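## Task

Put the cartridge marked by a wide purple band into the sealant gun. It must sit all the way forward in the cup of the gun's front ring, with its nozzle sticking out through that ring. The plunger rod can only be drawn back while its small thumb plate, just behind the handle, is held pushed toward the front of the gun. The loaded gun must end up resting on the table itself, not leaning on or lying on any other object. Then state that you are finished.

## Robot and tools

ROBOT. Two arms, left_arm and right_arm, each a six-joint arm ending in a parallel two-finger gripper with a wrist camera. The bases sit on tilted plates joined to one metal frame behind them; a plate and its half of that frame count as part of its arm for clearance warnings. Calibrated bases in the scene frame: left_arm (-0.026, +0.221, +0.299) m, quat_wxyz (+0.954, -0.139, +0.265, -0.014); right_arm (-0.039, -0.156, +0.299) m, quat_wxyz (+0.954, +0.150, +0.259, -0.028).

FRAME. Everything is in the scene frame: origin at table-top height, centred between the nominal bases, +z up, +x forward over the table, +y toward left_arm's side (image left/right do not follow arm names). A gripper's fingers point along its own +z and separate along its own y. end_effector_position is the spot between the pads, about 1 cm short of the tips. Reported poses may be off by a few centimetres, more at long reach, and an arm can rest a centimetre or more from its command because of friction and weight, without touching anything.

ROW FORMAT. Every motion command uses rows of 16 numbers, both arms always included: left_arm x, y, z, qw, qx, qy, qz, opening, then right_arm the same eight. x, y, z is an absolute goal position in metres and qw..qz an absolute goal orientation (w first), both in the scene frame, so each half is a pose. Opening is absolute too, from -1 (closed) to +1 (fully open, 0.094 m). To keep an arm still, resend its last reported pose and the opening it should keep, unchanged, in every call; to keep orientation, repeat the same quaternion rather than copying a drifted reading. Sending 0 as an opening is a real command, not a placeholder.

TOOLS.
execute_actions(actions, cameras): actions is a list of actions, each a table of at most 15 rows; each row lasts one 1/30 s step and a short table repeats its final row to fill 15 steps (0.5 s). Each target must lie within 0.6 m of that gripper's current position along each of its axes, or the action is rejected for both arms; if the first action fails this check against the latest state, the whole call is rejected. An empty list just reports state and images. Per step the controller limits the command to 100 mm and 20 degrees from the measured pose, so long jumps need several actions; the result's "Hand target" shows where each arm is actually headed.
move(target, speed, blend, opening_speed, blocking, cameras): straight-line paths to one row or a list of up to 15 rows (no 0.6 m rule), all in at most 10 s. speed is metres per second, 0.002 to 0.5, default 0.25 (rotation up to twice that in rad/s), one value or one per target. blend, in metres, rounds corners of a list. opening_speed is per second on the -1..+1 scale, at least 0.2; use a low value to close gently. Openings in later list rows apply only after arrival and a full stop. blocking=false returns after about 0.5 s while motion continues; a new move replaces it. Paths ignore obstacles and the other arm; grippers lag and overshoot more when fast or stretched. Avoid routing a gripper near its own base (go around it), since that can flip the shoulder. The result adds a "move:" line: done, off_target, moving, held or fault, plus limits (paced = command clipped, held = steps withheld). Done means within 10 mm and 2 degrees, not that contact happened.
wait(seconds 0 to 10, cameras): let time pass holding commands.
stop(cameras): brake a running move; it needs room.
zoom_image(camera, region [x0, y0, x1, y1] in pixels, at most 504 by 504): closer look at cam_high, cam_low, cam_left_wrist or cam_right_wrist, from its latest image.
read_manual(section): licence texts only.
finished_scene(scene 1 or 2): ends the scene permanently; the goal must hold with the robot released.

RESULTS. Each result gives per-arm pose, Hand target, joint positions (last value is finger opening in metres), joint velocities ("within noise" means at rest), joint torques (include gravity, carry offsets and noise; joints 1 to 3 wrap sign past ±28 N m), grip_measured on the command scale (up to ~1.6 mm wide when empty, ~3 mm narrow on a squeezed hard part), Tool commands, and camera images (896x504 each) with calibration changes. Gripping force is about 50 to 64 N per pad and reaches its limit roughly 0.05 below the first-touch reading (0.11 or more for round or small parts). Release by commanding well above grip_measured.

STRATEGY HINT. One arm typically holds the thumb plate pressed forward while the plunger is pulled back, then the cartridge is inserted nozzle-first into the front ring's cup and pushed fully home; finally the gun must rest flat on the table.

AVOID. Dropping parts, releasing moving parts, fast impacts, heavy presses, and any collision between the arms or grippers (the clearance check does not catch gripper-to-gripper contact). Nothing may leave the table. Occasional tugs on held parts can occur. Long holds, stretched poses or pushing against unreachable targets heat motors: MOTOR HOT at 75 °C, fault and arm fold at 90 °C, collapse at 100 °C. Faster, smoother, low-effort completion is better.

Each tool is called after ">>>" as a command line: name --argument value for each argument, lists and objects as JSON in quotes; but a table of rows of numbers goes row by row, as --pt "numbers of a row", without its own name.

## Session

>>> execute_actions --actions '[]'

>>> zoom_image --camera "cam_high" --region '[200, 150, 700, 480]'

>>> zoom_image --camera "cam_low" --region '[270, 200, 720, 420]'

Scene clock: 0.00 s.
left_arm: end_effector_position=(+0.2888, -0.0559, +0.3190) grip_measured=+1.000 end_effector_quat_wxyz=(+0.000, +0.912, +0.408, +0.031) | right_arm: end_effector_position=(+0.6662, -0.2510, +0.3777) grip_measured=+1.000 end_effector_quat_wxyz=(+0.703, -0.103, +0.704, -0.003)
Joint positions: left_arm=[-1.061 2.035 1.639 -1.161 -0.67 1.215 0.094] | right_arm=[-0.06 1.887 1.479 0.875 -0.318 -0.41 0.094]
Joint velocities: within noise
Joint torques (N m): no reading
Motor temperatures (°C): left_arm=[29 30 26 26 26 28 27] | right_arm=[28 28 31 26 28 26 27]
Heat: left arm: 30 °C; right arm: 31 °C.
Hand target: left_arm +0.2866, -0.0579, +0.3219; +0.003, +0.914, +0.405, +0.029 | right_arm +0.6671, -0.2492, +0.3853; +0.707, -0.105, +0.699, -0.001
Tool commands: left_gripper/opening=+1.0 right_gripper/opening=+1.0
camera_calibration:
cam_left_wrist: T_world_to_cam=[[-0.745384, 0.665822, -0.0329266, 0.264502], [0.577226, 0.669333, 0.467764, -0.238977], [0.333486, 0.329658, -0.88324, 0.286633], [0, 0, 0, 1]] pos_world=[0.239511, -0.110647, 0.373659]
cam_right_wrist: T_world_to_cam=[[0.138849, -0.980217, 0.141051, -0.391892], [-0.417311, -0.18708, -0.889299, 0.604907], [0.898094, 0.0646166, -0.435031, -0.330608], [0, 0, 0, 1]] pos_world=[0.603765, -0.24961, 0.449395]

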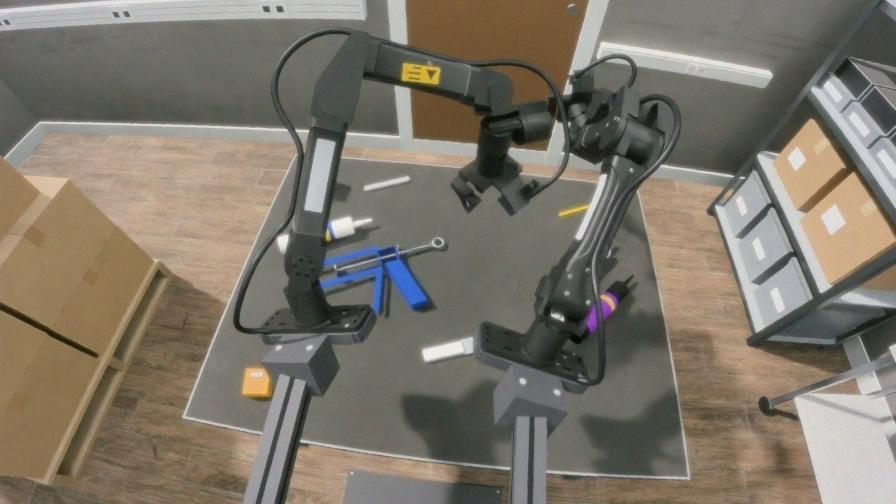

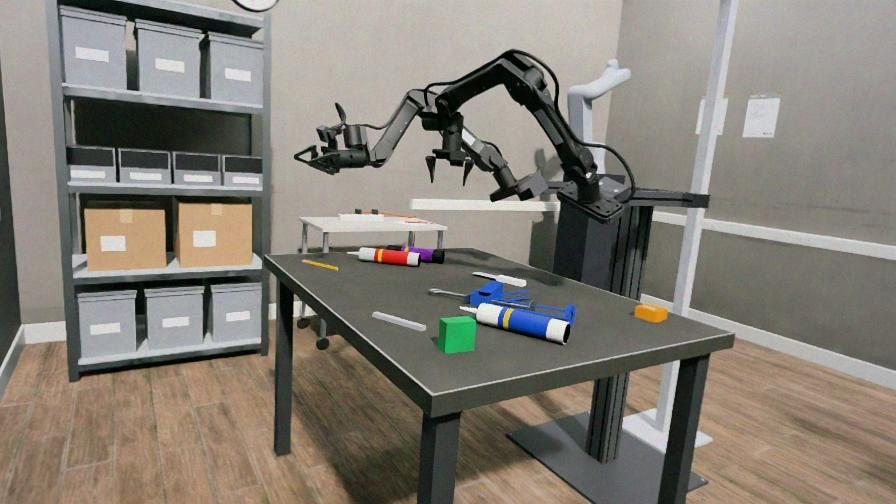

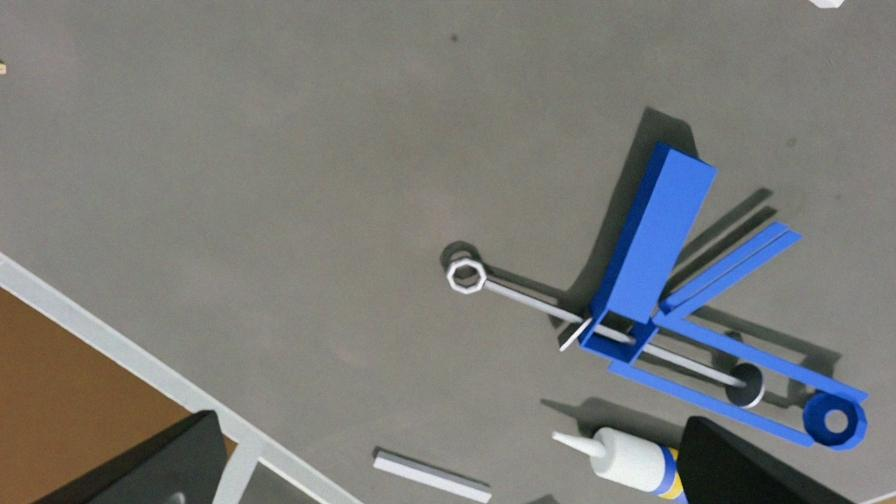

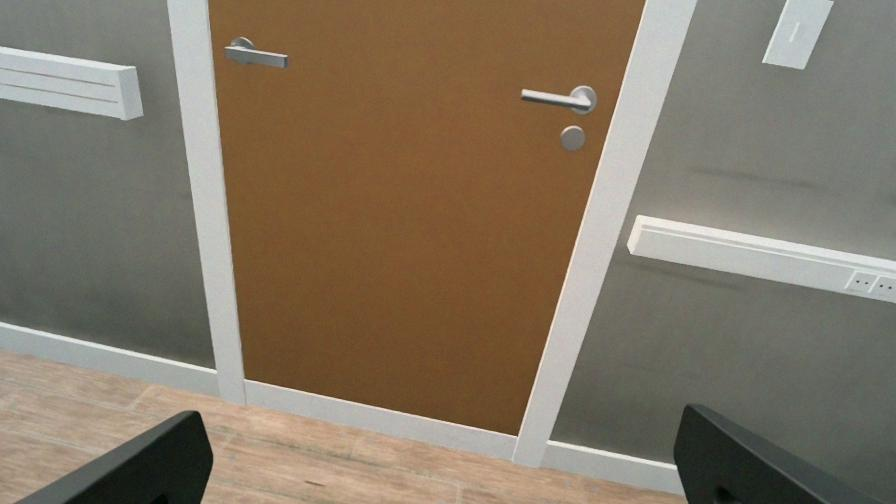

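Scaled by 1.008.

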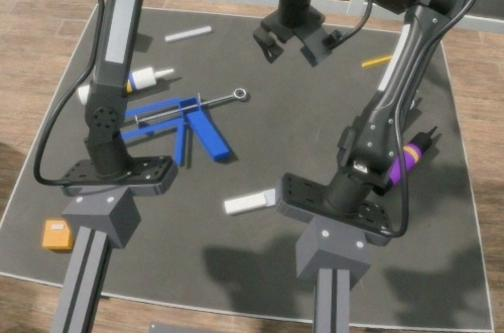

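Scaled by 1.120.

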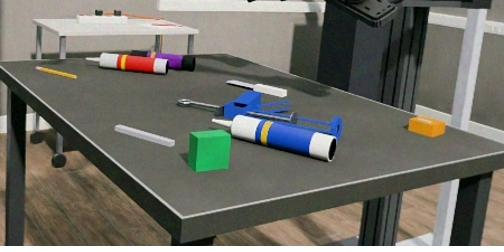

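>>> move --pt "0.30 0.10 0.28 0 -0.2207 0.9753 0 1.0 0.46 -0.2 0.30 0 0.5336 0.8457 0 1.0" --pt "0.326 0.188 0.16 0 -0.2207 0.9753 0 1.0 0.42 -0.1 0.22 0 0.5336 0.8457 0 0.6" --speed 0.3 --blend '[0.04,0]'

Scene clock: 61.33 s.
left_arm: end_effector_position=(+0.3323, +0.1902, +0.1678) grip_measured=+1.000 end_effector_quat_wxyz=(+0.008, -0.228, +0.974, -0.002) | right_arm: end_effector_position=(+0.4226, -0.1029, +0.2227) grip_measured=+0.603 end_effector_quat_wxyz=(-0.003, +0.536, +0.844, +0.006)
Joint positions: left_arm=[-0.207 1.605 0.917 -0.377 -0.381 -0.596 0.094] | right_arm=[0.369 1.852 1.549 -0.839 0.437 1.343 0.075]
Joint velocities: within noise
Joint torques (N m): left_arm=[-2.67 -5.97 2.7 0.75 0.03 0.06] | right_arm=[4.9 -9.62 3.81 0.31 0.17 0.06]
Motor temperatures (°C): left_arm=[30 32 27 26 26 28 27] | right_arm=[29 37 32 31 28 26 26]
Heat: left arm: 32 °C; right arm: 37 °C.
Hand target: left_arm +0.3258, +0.1881, +0.1603; +0.000, -0.221, +0.975, +0.000 | right_arm +0.4201, -0.0999, +0.2201; +0.000, +0.534, +0.846, +0.000
Off the commanded pose: left_arm 0.010 m, 1 deg | right_arm 0.005 m, 1 deg.
move: done
camera_calibration:
cam_left_wrist: T_world_to_cam=[[0.444969, -0.895546, 0.000380803, 0.0238934], [-0.819806, -0.407166, 0.402658, 0.321819], [-0.360444, -0.179483, -0.91535, 0.390236], [0, 0, 0, 1]] pos_world=[0.393856, 0.222472, 0.22761]
cam_right_wrist: T_world_to_cam=[[-0.908409, -0.418066, -0.00374713, 0.341625], [-0.377248, 0.815786, 0.43838, 0.183767], [-0.180215, 0.399641, -0.898782, 0.404621], [0, 0, 0, 1]] pos_world=[0.45258, -0.168796, 0.284387]

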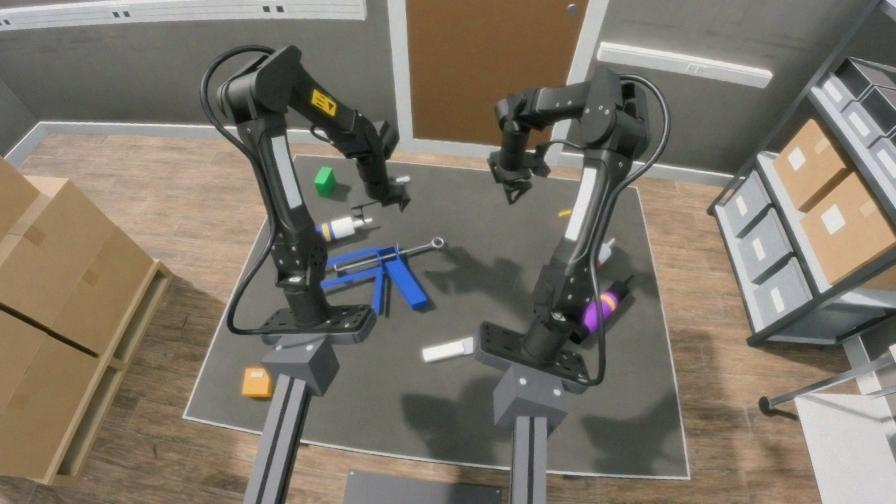

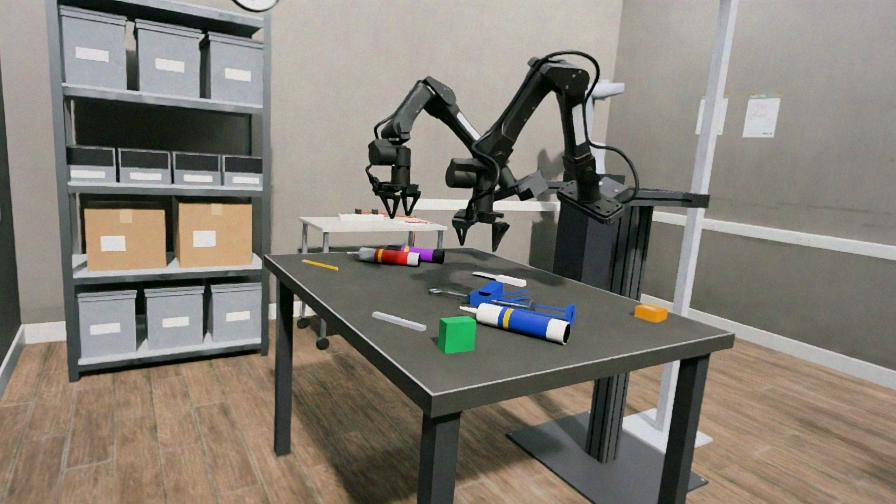

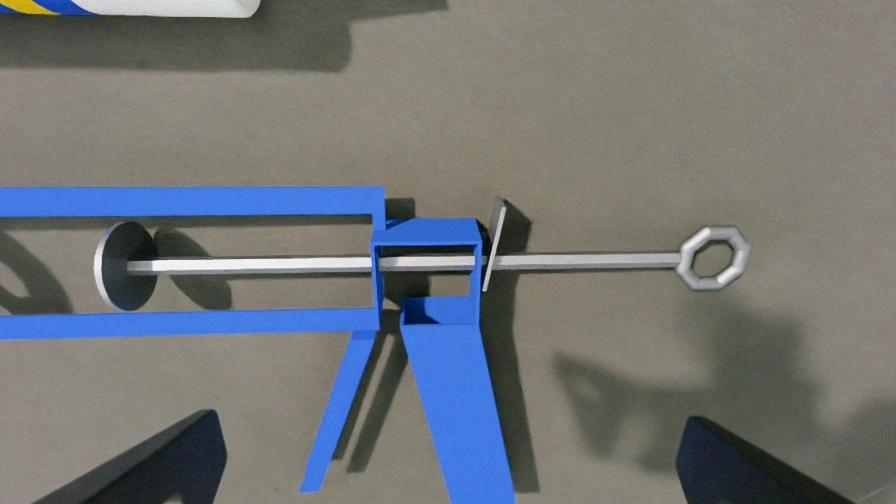

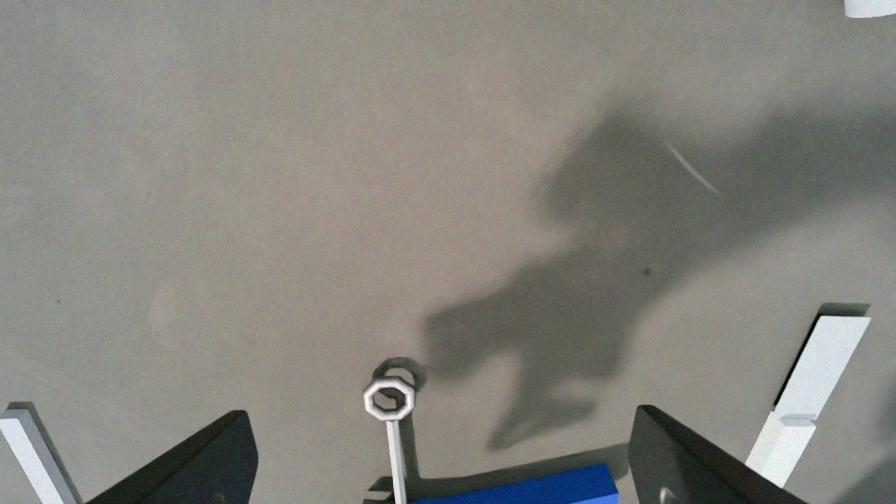

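>>> move --pt "0.306 0.186 0.08 0 -0.2207 0.9753 0 1.0 0.387 0.070 0.10 0 0.5336 0.8457 0 0.1" --speed 0.2

Scene clock: 120.27 s.
left_arm: end_effector_position=(+0.3127, +0.1870, +0.0870) grip_measured=+1.000 end_effector_quat_wxyz=(+0.007, -0.226, +0.974, -0.001) | right_arm: end_effector_position=(+0.3854, +0.0616, +0.0982) grip_measured=+0.103 end_effector_quat_wxyz=(-0.008, +0.536, +0.844, -0.002)
Joint positions: left_arm=[-0.129 1.86 0.847 -0.029 -0.343 -0.52 0.094] | right_arm=[0.584 2.395 1.716 -0.59 0.516 1.579 0.052]
Joint velocities: within noise
Joint torques (N m): left_arm=[-2.71 -6.34 1.2 0.75 0.01 0.05] | right_arm=[7.98 -9.8 5.33 0.25 0.16 0.11]
Motor temperatures (°C): left_arm=[30 31 27 27 26 28 27] | right_arm=[30 34 32 29 28 26 26]
Heat: left arm: 31 °C; right arm: 34 °C.
Hand target: left_arm +0.3058, +0.1861, +0.0803; +0.000, -0.221, +0.975, +0.000 | right_arm +0.3869, +0.0700, +0.1001; +0.000, +0.534, +0.846, +0.001
Off the commanded pose: left_arm 0.010 m, 1 deg | right_arm 0.009 m, 1 deg.
move: done
camera_calibration:
cam_left_wrist: T_world_to_cam=[[0.441862, -0.897082, -0.00153933, 0.0312772], [-0.820158, -0.404667, 0.404456, 0.336462], [-0.363453, -0.177452, -0.914556, 0.309103], [0, 0, 0, 1]] pos_world=[0.374476, 0.219064, 0.146656]
cam_right_wrist: T_world_to_cam=[[-0.908291, -0.418042, 0.0157434, 0.37416], [-0.369445, 0.819221, 0.43862, 0.0868103], [-0.196259, 0.392579, -0.898535, 0.22689], [0, 0, 0, 1]] pos_world=[0.416447, -0.00377437, 0.159901]

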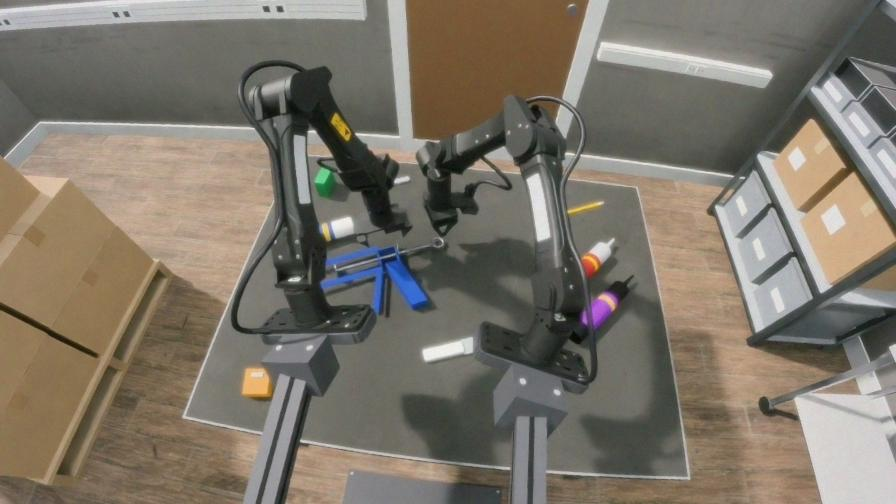

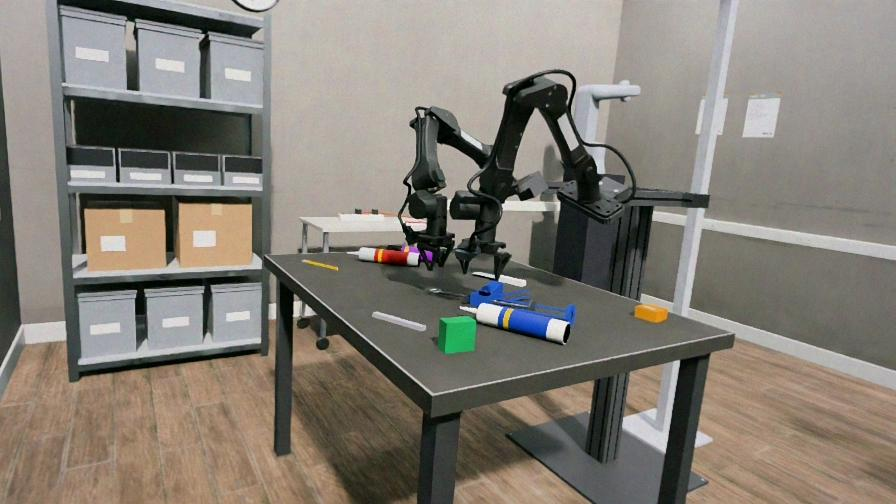

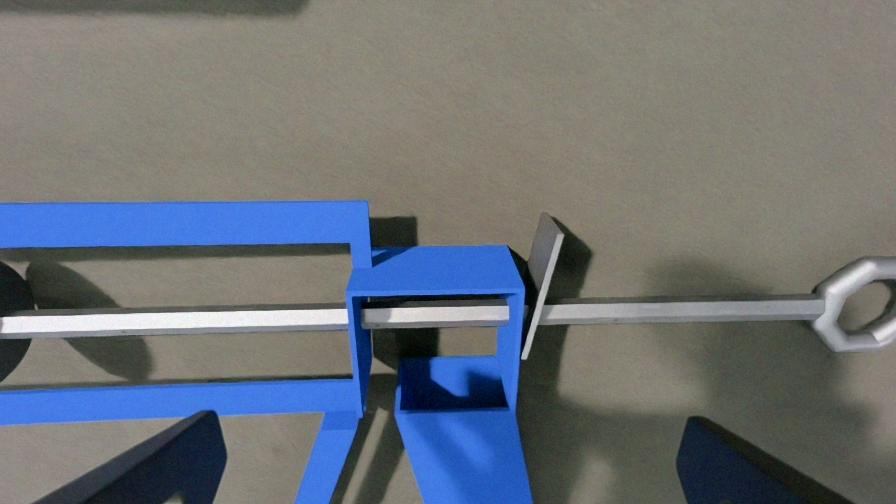

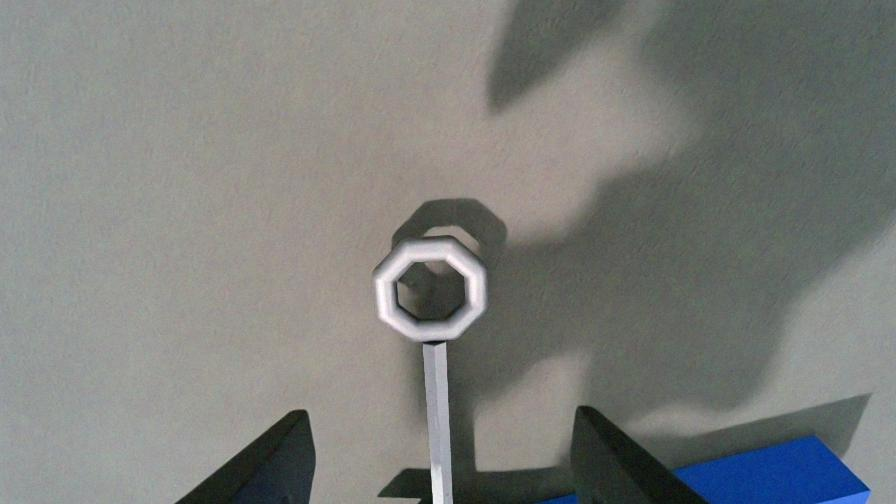

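>>> move --pt "0.302 0.1843 0.045 0 -0.2207 0.9753 0 1.0 0.386 0.080 0.05 0 0.5336 0.8457 0 0.1" --pt "0.302 0.1843 0.026 0 -0.2207 0.9753 0 1.0 0.386 0.080 0.03 0 0.5336 0.8457 0 0.1" --speed 0.1

Scene clock: 134.23 s.
left_arm: end_effector_position=(+0.3030, +0.1856, +0.0326) grip_measured=+1.000 end_effector_quat_wxyz=(+0.001, -0.224, +0.975, +0.001) | right_arm: end_effector_position=(+0.3859, +0.0760, +0.0350) grip_measured=+0.103 end_effector_quat_wxyz=(+0.000, +0.536, +0.844, -0.002)
Joint positions: left_arm=[-0.08 2.071 0.891 0.138 -0.319 -0.476 0.094] | right_arm=[0.545 2.591 1.835 -0.482 0.517 1.53 0.052]
Joint velocities: within noise
Joint torques (N m): left_arm=[-2.84 -6.6 1.5 0.73 0.02 0.07] | right_arm=[6.82 -9.5 4.88 0.32 -0.03 -0.09]
Motor temperatures (°C): left_arm=[30 31 27 27 26 28 27] | right_arm=[31 36 32 29 28 26 26]
Heat: left arm: 31 °C; right arm: 36 °C.
Hand target: left_arm +0.3020, +0.1843, +0.0262; +0.000, -0.221, +0.975, +0.000 | right_arm +0.3859, +0.0799, +0.0301; +0.000, +0.534, +0.846, +0.000
Off the commanded pose: left_arm 0.007 m, 0 deg | right_arm 0.006 m, 0 deg.
move: done
camera_calibration:
cam_left_wrist: T_world_to_cam=[[0.437661, -0.8991, -0.00848762, 0.0360639], [-0.816564, -0.401401, 0.414851, 0.347878], [-0.376399, -0.174634, -0.90985, 0.25881], [0, 0, 0, 1]] pos_world=[0.365697, 0.21726, 0.0914671]
cam_right_wrist: T_world_to_cam=[[-0.908008, -0.418905, 0.00639265, 0.381946], [-0.37631, 0.822198, 0.42706, 0.105783], [-0.184154, 0.385369, -0.904201, 0.160599], [0, 0, 0, 1]] pos_world=[0.416192, 0.0111346, 0.097596]

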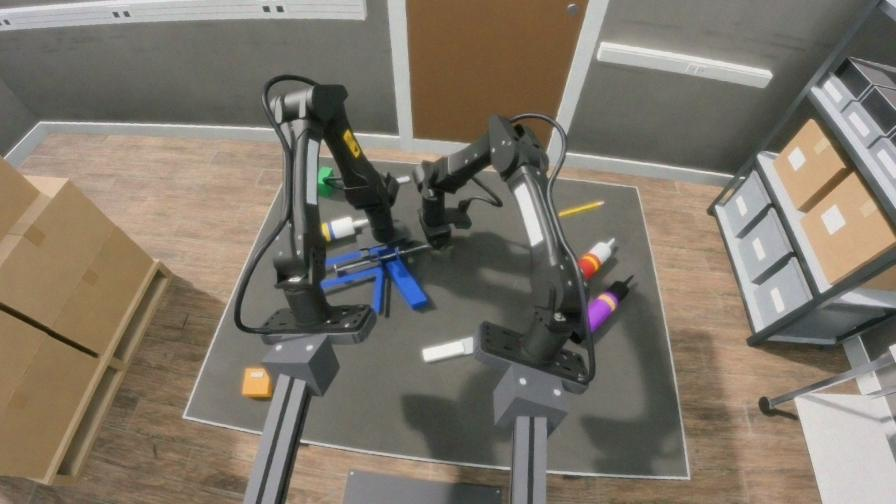

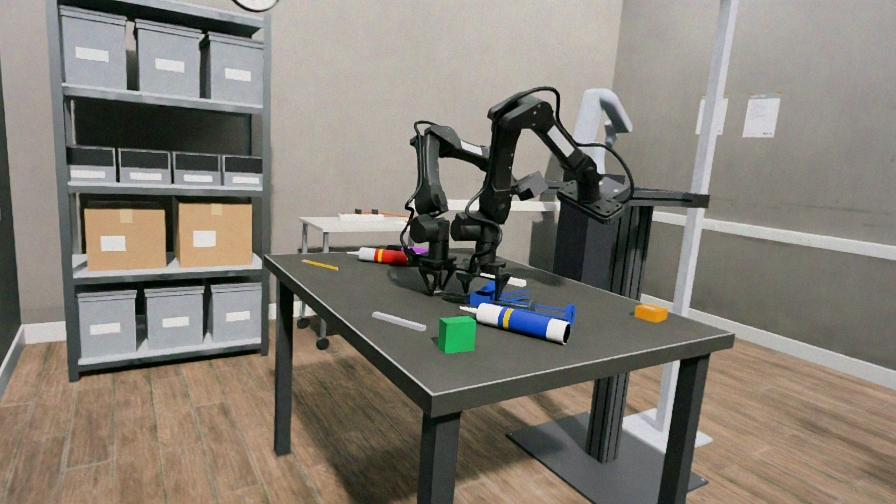

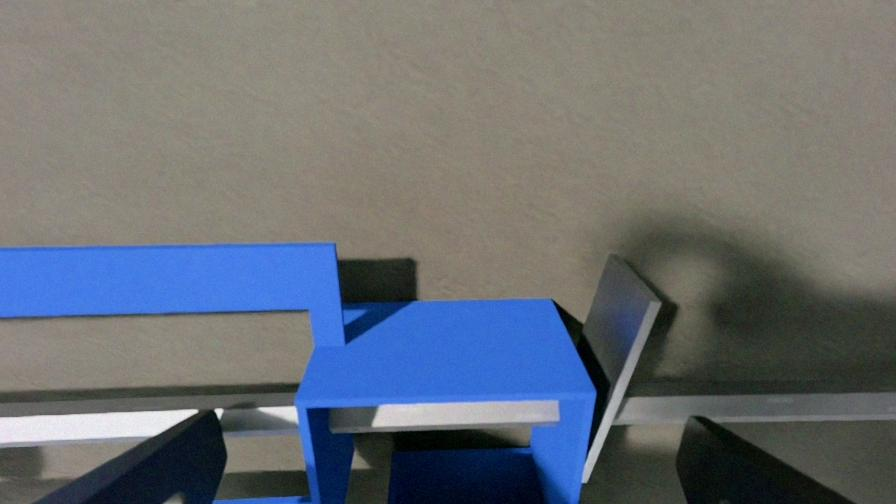

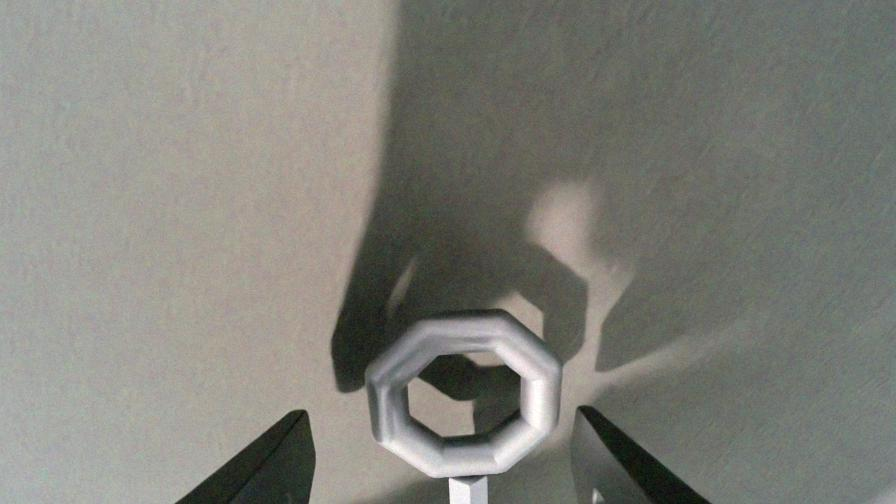

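>>> move --pt "0.3055 0.1860 0.0255 0 -0.2207 0.9753 0 1.0 0.3825 0.0785 0.0155 0 0.5336 0.8457 0 0.1" --pt "0.3055 0.1860 0.0255 0 -0.2207 0.9753 0 0.3 0.3825 0.0785 0.0155 0 0.5336 0.8457 0 -0.6" --speed 0.06 --opening_speed 0.8

Scene clock: 145.97 s.
left_arm: end_effector_position=(+0.3108, +0.1867, +0.0326) grip_measured=+0.302 end_effector_quat_wxyz=(+0.008, -0.226, +0.974, -0.001) | right_arm: end_effector_position=(+0.3853, +0.0772, +0.0245) grip_measured=-0.270 end_effector_quat_wxyz=(+0.002, +0.535, +0.845, +0.002)
Joint positions: left_arm=[-0.076 2.071 0.907 0.14 -0.316 -0.47 0.061] | right_arm=[0.537 2.614 1.837 -0.444 0.513 1.514 0.034]
Joint velocities: within noise
Joint torques (N m): left_arm=[-2.77 -6.52 1.55 0.63 0.01 0.11] | right_arm=[6.26 -9.09 4.7 0.33 -0.04 -0.06]
Motor temperatures (°C): left_arm=[30 31 27 27 26 28 27] | right_arm=[31 38 32 29 28 26 26]
Heat: left arm: 31 °C; right arm: 38 °C.
Hand target: left_arm +0.3055, +0.1861, +0.0258; +0.000, -0.221, +0.975, +0.000 | right_arm +0.3824, +0.0784, +0.0158; +0.000, +0.534, +0.846, +0.000
Off the commanded pose: left_arm 0.009 m, 1 deg | right_arm 0.010 m, 0 deg.
move: done
camera_calibration:
cam_left_wrist: T_world_to_cam=[[0.44079, -0.89761, -0.000721002, 0.0321435], [-0.821396, -0.403687, 0.402922, 0.357065], [-0.361958, -0.177012, -0.915234, 0.258111], [0, 0, 0, 1]] pos_world=[0.372548, 0.218683, 0.0923863]
cam_right_wrist: T_world_to_cam=[[-0.907253, -0.420573, -0.00333865, 0.381967], [-0.381547, 0.819674, 0.427266, 0.111264], [-0.17696, 0.388912, -0.90412, 0.147494], [0, 0, 0, 1]] pos_world=[0.415094, 0.0120827, 0.0870882]

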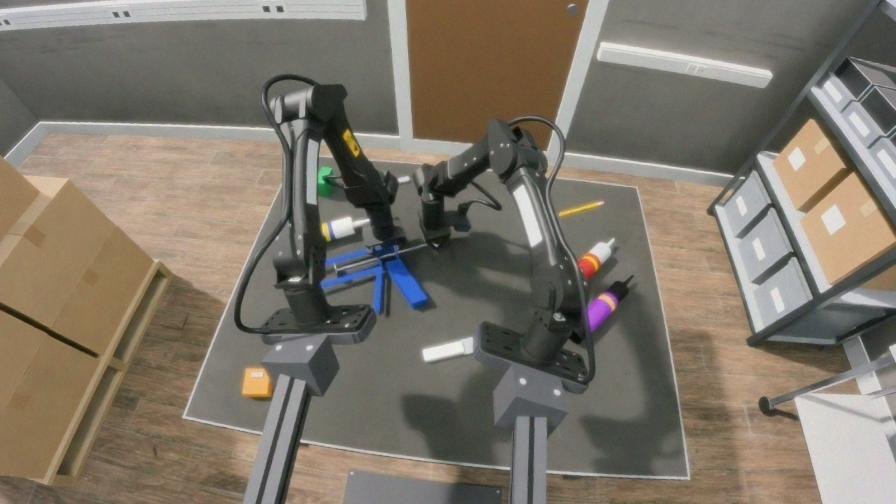

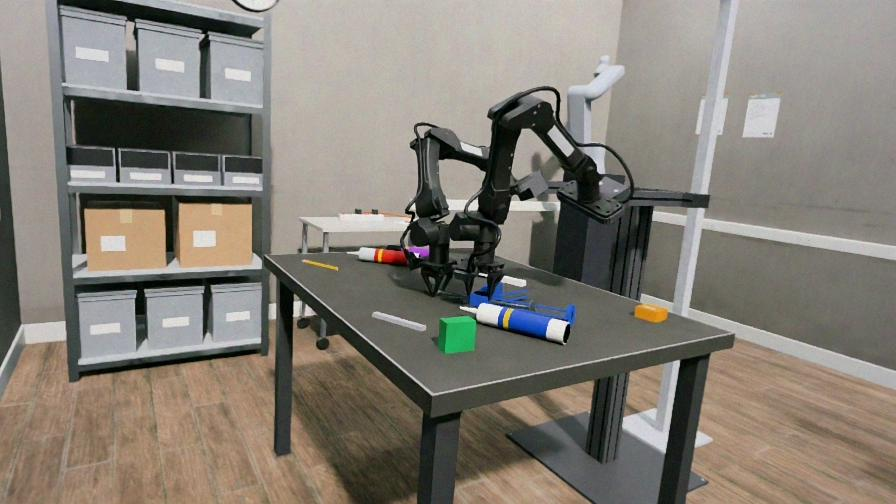

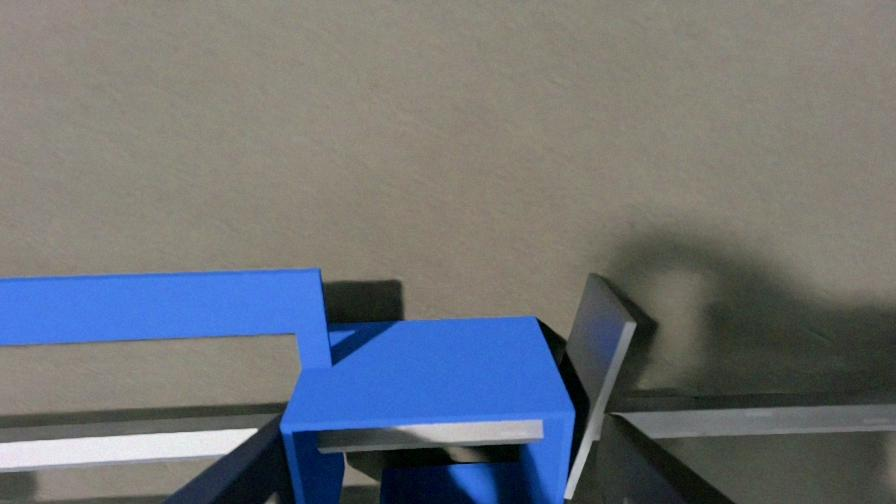

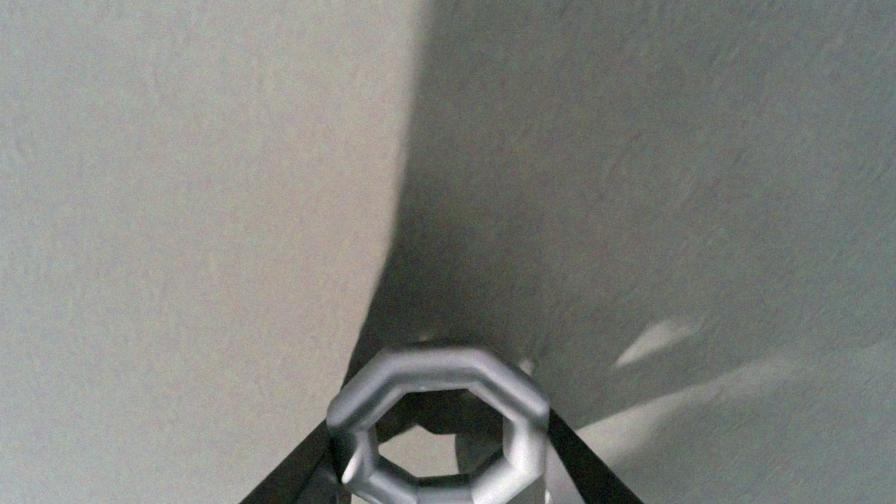

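>>> move --pt "0.3055 0.1855 0.0255 0 -0.2207 0.9753 0 0.0 0.3840 0.0785 0.0175 0 0.5336 0.8457 0 -0.8" --speed 0.06 --opening_speed 0.6 --cameras '["cam_left_wrist"]'

Scene clock: 151.40 s.
left_arm: end_effector_position=(+0.3104, +0.1877, +0.0323) grip_measured=+0.133 end_effector_quat_wxyz=(+0.007, -0.227, +0.974, -0.001) | right_arm: end_effector_position=(+0.3858, +0.0763, +0.0244) grip_measured=-0.270 end_effector_quat_wxyz=(+0.002, +0.535, +0.845, +0.001)
Joint positions: left_arm=[-0.073 2.071 0.907 0.138 -0.314 -0.47 0.053] | right_arm=[0.535 2.614 1.839 -0.447 0.514 1.514 0.034]
Joint velocities: within noise
Joint torques (N m): left_arm=[-3.19 -6.6 1.47 0.64 -0.03 0.08] | right_arm=[6.58 -9.36 4.94 0.26 -0.02 -0.04]
Motor temperatures (°C): left_arm=[30 31 27 27 26 28 27] | right_arm=[31 37 32 29 28 26 27]
Heat: left arm: 31 °C; right arm: 37 °C.
Hand target: left_arm +0.3054, +0.1856, +0.0258; +0.000, -0.221, +0.975, +0.000 | right_arm +0.3838, +0.0784, +0.0177; +0.000, +0.533, +0.846, +0.000
Off the commanded pose: left_arm 0.009 m, 1 deg | right_arm 0.008 m, 0 deg.
move: done
camera_calibration:
cam_left_wrist: T_world_to_cam=[[0.442693, -0.896672, -0.0012631, 0.0323987], [-0.81977, -0.405296, 0.404613, 0.356977], [-0.363318, -0.178084, -0.914487, 0.258434], [0, 0, 0, 1]] pos_world=[0.37219, 0.219755, 0.0919381]
Images, in order (width x height): cam_left_wrist 896x504.

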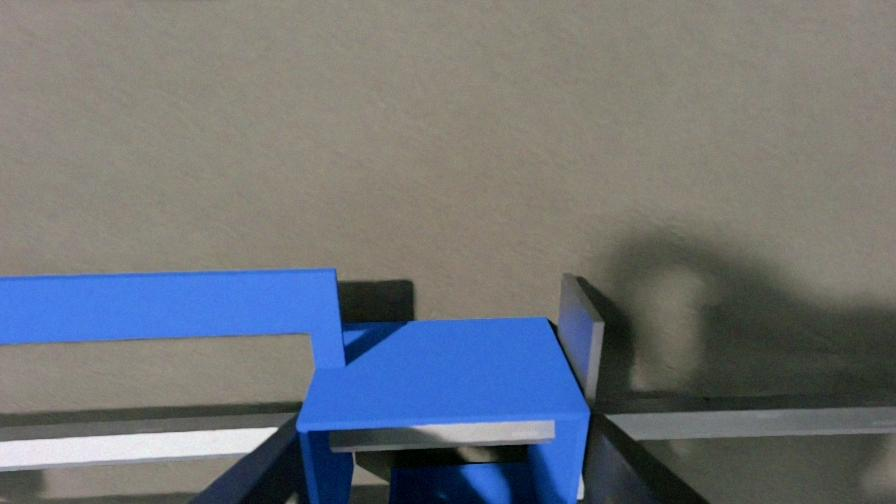

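>>> move --pt "0.3055 0.1855 0.0255 0 -0.2207 0.9753 0 0.0 0.4110 0.0250 0.0180 0 0.5336 0.8457 0 -0.8" --speed 0.06

Scene clock: 158.87 s.
left_arm: end_effector_position=(+0.3166, +0.1847, +0.0330) grip_measured=+0.079 end_effector_quat_wxyz=(+0.014, -0.231, +0.973, -0.009) | right_arm: end_effector_position=(+0.3946, +0.0697, +0.0246) grip_measured=-0.271 end_effector_quat_wxyz=(-0.047, +0.523, +0.850, +0.038)
Joint positions: left_arm=[-0.076 2.071 0.916 0.145 -0.304 -0.477 0.051] | right_arm=[0.478 2.581 1.839 -0.459 0.371 1.43 0.034]
Joint velocities: within noise
Joint torques (N m): left_arm=[-3.02 -6.58 0.75 0.62 -0.1 0.14] | right_arm=[2.67 -13.22 1.91 0.32 0.96 -0.29]
Motor temperatures (°C): left_arm=[30 31 27 27 26 28 27] | right_arm=[31 37 32 29 28 26 28]
Heat: left arm: 31 °C; right arm: 37 °C.
Hand target: left_arm +0.3054, +0.1856, +0.0260; +0.000, -0.221, +0.975, +0.000 | right_arm +0.4096, +0.0259, +0.0189; -0.003, +0.534, +0.846, -0.002
Off the commanded pose: left_arm 0.013 m, 2 deg | right_arm 0.048 m, 7 deg.
move: off_target (left_arm, right_arm)
camera_calibration:
cam_left_wrist: T_world_to_cam=[[0.450624, -0.892559, 0.016599, 0.0231913], [-0.822429, -0.407842, 0.39658, 0.362142], [-0.347201, -0.19236, -0.91785, 0.258465], [0, 0, 0, 1]] pos_world=[0.377124, 0.218115, 0.093229]
cam_right_wrist: T_world_to_cam=[[-0.896427, -0.443041, -0.0115599, 0.384751], [-0.380175, 0.755298, 0.533846, 0.122184], [-0.227785, 0.482949, -0.845502, 0.164238], [0, 0, 0, 1]] pos_world=[0.428763, -0.00114317, 0.0780842]

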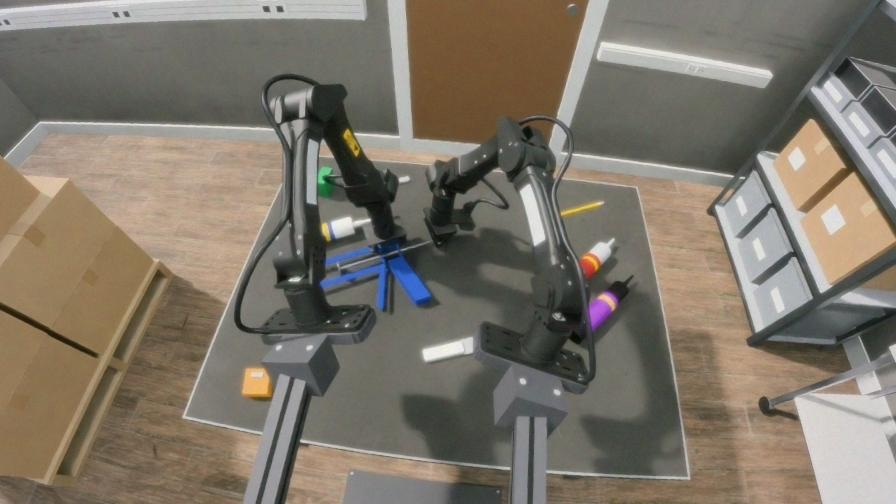

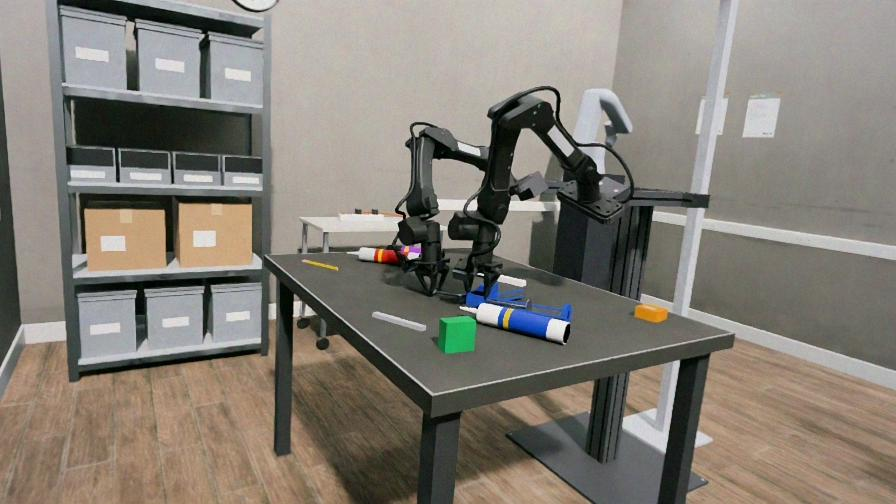

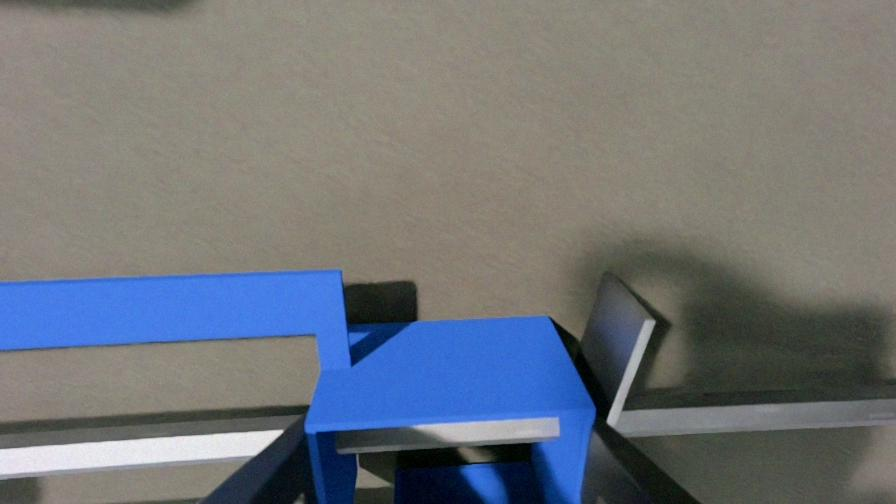

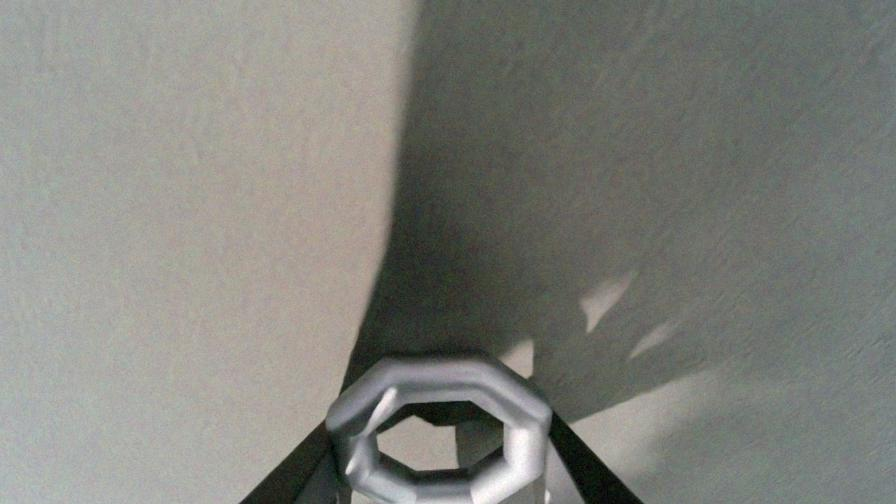

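>>> move --pt "0.3100 0.1855 0.0255 0 -0.2207 0.9753 0 0.4 0.3925 0.0700 0.0175 0 0.5336 0.8457 0 -0.8" --pt "0.3100 0.1855 0.0355 0 -0.2207 0.9753 0 1.0 0.3925 0.0700 0.0175 0 0.5336 0.8457 0 -0.8" --pt "0.3203 0.1860 0.0355 0 -0.2207 0.9753 0 1.0 0.3925 0.0700 0.0175 0 0.5336 0.8457 0 -0.8" --pt "0.3203 0.1860 0.0265 0 -0.2207 0.9753 0 1.0 0.3925 0.0700 0.0175 0 0.5336 0.8457 0 -0.8" --speed 0.08 --cameras '["cam_left_wrist"]'

Scene clock: 176.60 s.
left_arm: end_effector_position=(+0.3300, +0.1863, +0.0349) grip_measured=+0.998 end_effector_quat_wxyz=(+0.015, -0.229, +0.973, -0.006) | right_arm: end_effector_position=(+0.3985, +0.0634, +0.0243) grip_measured=-0.271 end_effector_quat_wxyz=(-0.006, +0.533, +0.846, +0.009)
Joint positions: left_arm=[-0.075 2.071 0.967 0.096 -0.31 -0.47 0.094] | right_arm=[0.498 2.596 1.852 -0.456 0.479 1.469 0.034]
Joint velocities: within noise
Joint torques (N m): left_arm=[-2.89 -6.75 1.76 0.52 -0.07 0.06] | right_arm=[7.72 -8.77 4.94 0.25 0.24 0.21]
Motor temperatures (°C): left_arm=[30 31 27 27 26 28 28] | right_arm=[30 38 31 28 28 26 28]
Heat: left arm: 31 °C; right arm: 38 °C.
Hand target: left_arm +0.3202, +0.1860, +0.0270; +0.000, -0.221, +0.975, +0.000 | right_arm +0.3922, +0.0698, +0.0178; +0.000, +0.534, +0.846, +0.001
Off the commanded pose: left_arm 0.013 m, 2 deg | right_arm 0.011 m, 1 deg.
move: off_target (left_arm, right_arm); target 2's new opening was sent with left_arm's hand 0.011 m and 3 deg from that target
camera_calibration:
cam_left_wrist: T_world_to_cam=[[0.445885, -0.895013, 0.0118099, 0.0207403], [-0.825436, -0.406048, 0.392149, 0.373888], [-0.346183, -0.184601, -0.919826, 0.263404], [0, 0, 0, 1]] pos_world=[0.390559, 0.219004, 0.0954215]
Images, in order (width x height): cam_left_wrist 896x504.

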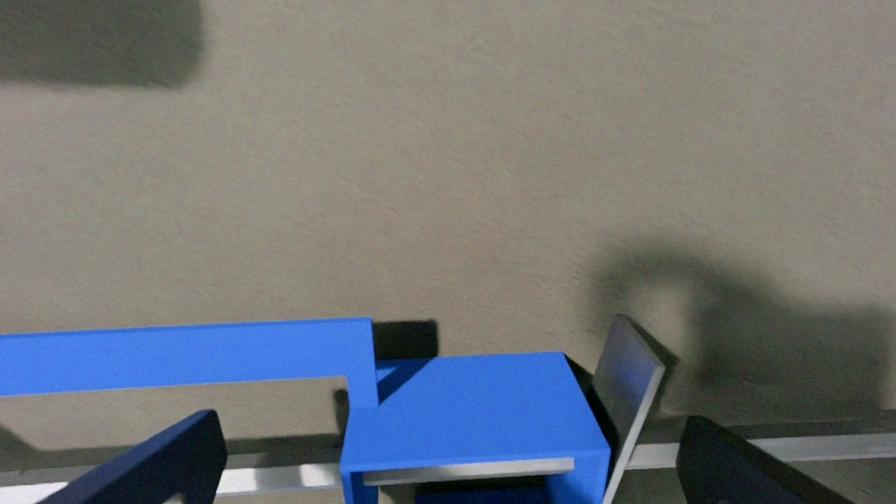

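>>> move --pt "0.3240 0.1790 0.0225 0 -0.2487 0.9686 0 1.0 0.3960 0.0640 0.0175 0 0.5336 0.8457 0 -0.8" --pt "0.3240 0.1790 0.0225 0 -0.2487 0.9686 0 0.0 0.3960 0.0640 0.0175 0 0.5336 0.8457 0 -0.8" --speed 0.08 --opening_speed 0.9

Scene clock: 188.07 s.
left_arm: end_effector_position=(+0.3361, +0.1818, +0.0300) grip_measured=+0.136 end_effector_quat_wxyz=(+0.017, -0.252, +0.968, -0.008) | right_arm: end_effector_position=(+0.3988, +0.0629, +0.0243) grip_measured=-0.271 end_effector_quat_wxyz=(-0.004, +0.533, +0.846, +0.008)
Joint positions: left_arm=[-0.082 2.098 1 0.094 -0.312 -0.523 0.053] | right_arm=[0.498 2.596 1.852 -0.456 0.482 1.468 0.034]
Joint velocities: within noise
Joint torques (N m): left_arm=[-3.77 -6.89 1.69 0.45 -0.09 -0.13] | right_arm=[6.86 -9.25 5.01 0.24 0.19 0.08]
Motor temperatures (°C): left_arm=[30 31 27 27 26 28 27] | right_arm=[31 38 32 28 28 26 28]
Heat: left arm: 31 °C; right arm: 38 °C.
Hand target: left_arm +0.3240, +0.1792, +0.0230; +0.000, -0.249, +0.969, +0.000 | right_arm +0.3958, +0.0639, +0.0176; +0.000, +0.533, +0.846, +0.000
Off the commanded pose: left_arm 0.014 m, 2 deg | right_arm 0.007 m, 1 deg.
move: off_target (left_arm); target 2's new opening was sent with left_arm's hand 0.013 m and 2 deg from that target
camera_calibration:
cam_left_wrist: T_world_to_cam=[[0.488338, -0.872487, 0.0171347, -0.00452768], [-0.806842, -0.443941, 0.389773, 0.37965], [-0.332465, -0.204166, -0.920752, 0.259194], [0, 0, 0, 1]] pos_world=[0.394701, 0.21751, 0.0907539]
cam_right_wrist: T_world_to_cam=[[-0.905613, -0.424058, -0.00633748, 0.38786], [-0.382766, 0.810813, 0.442801, 0.128841], [-0.182635, 0.403432, -0.896598, 0.156397], [0, 0, 0, 1]] pos_world=[0.429131, -0.00308613, 0.0856325]

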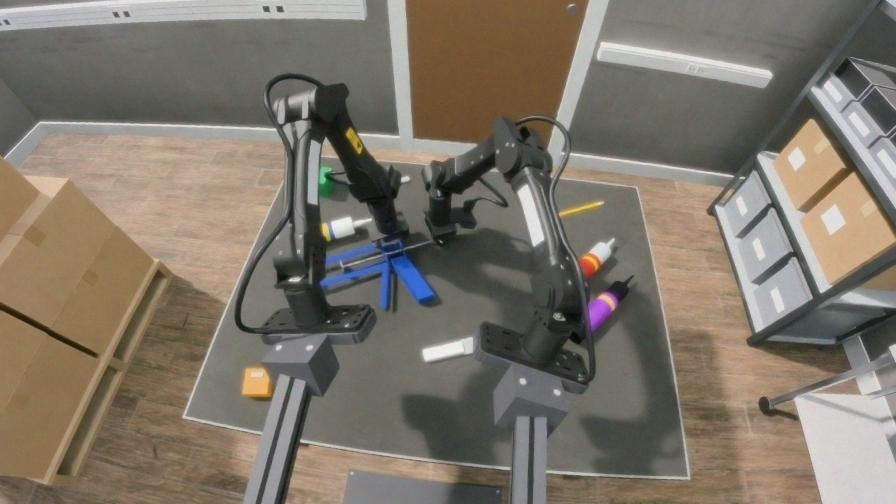

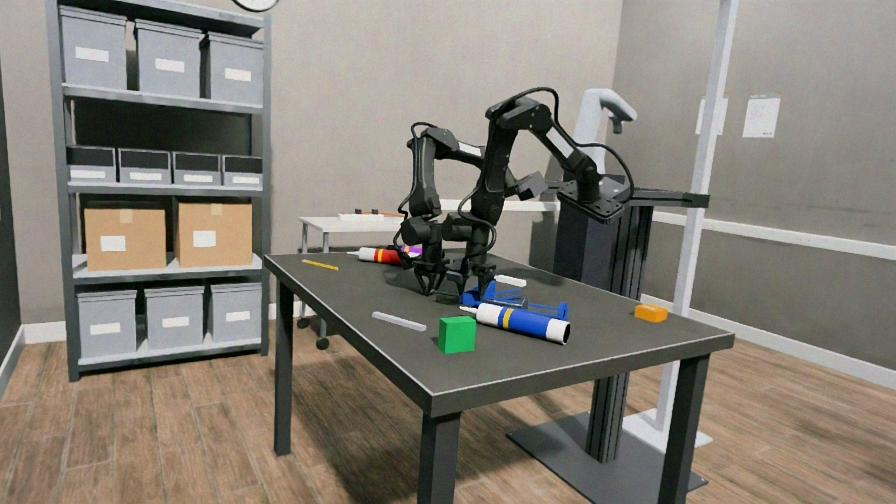

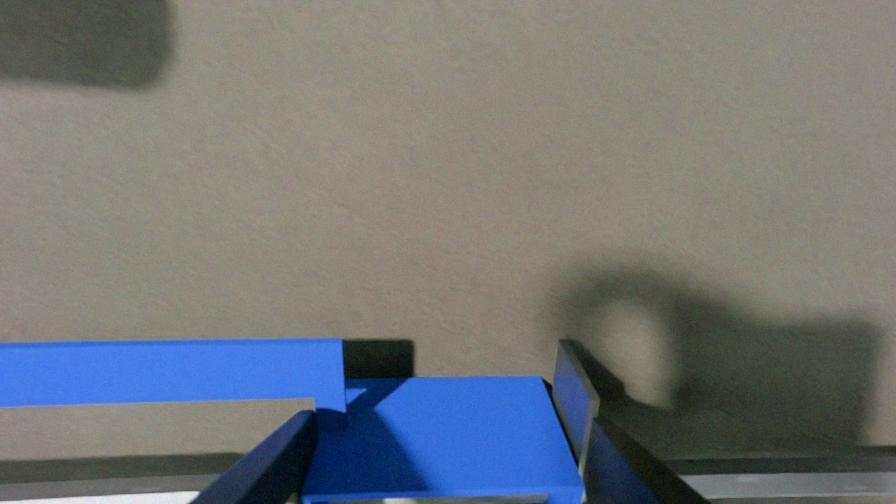

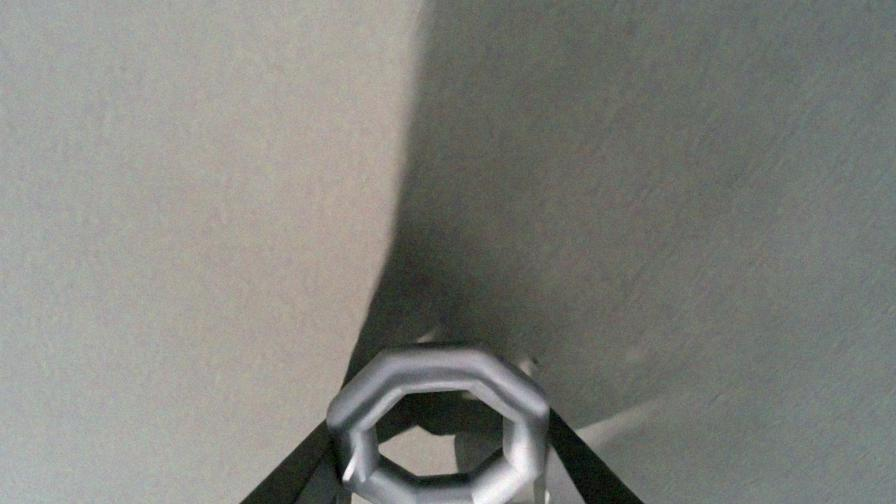

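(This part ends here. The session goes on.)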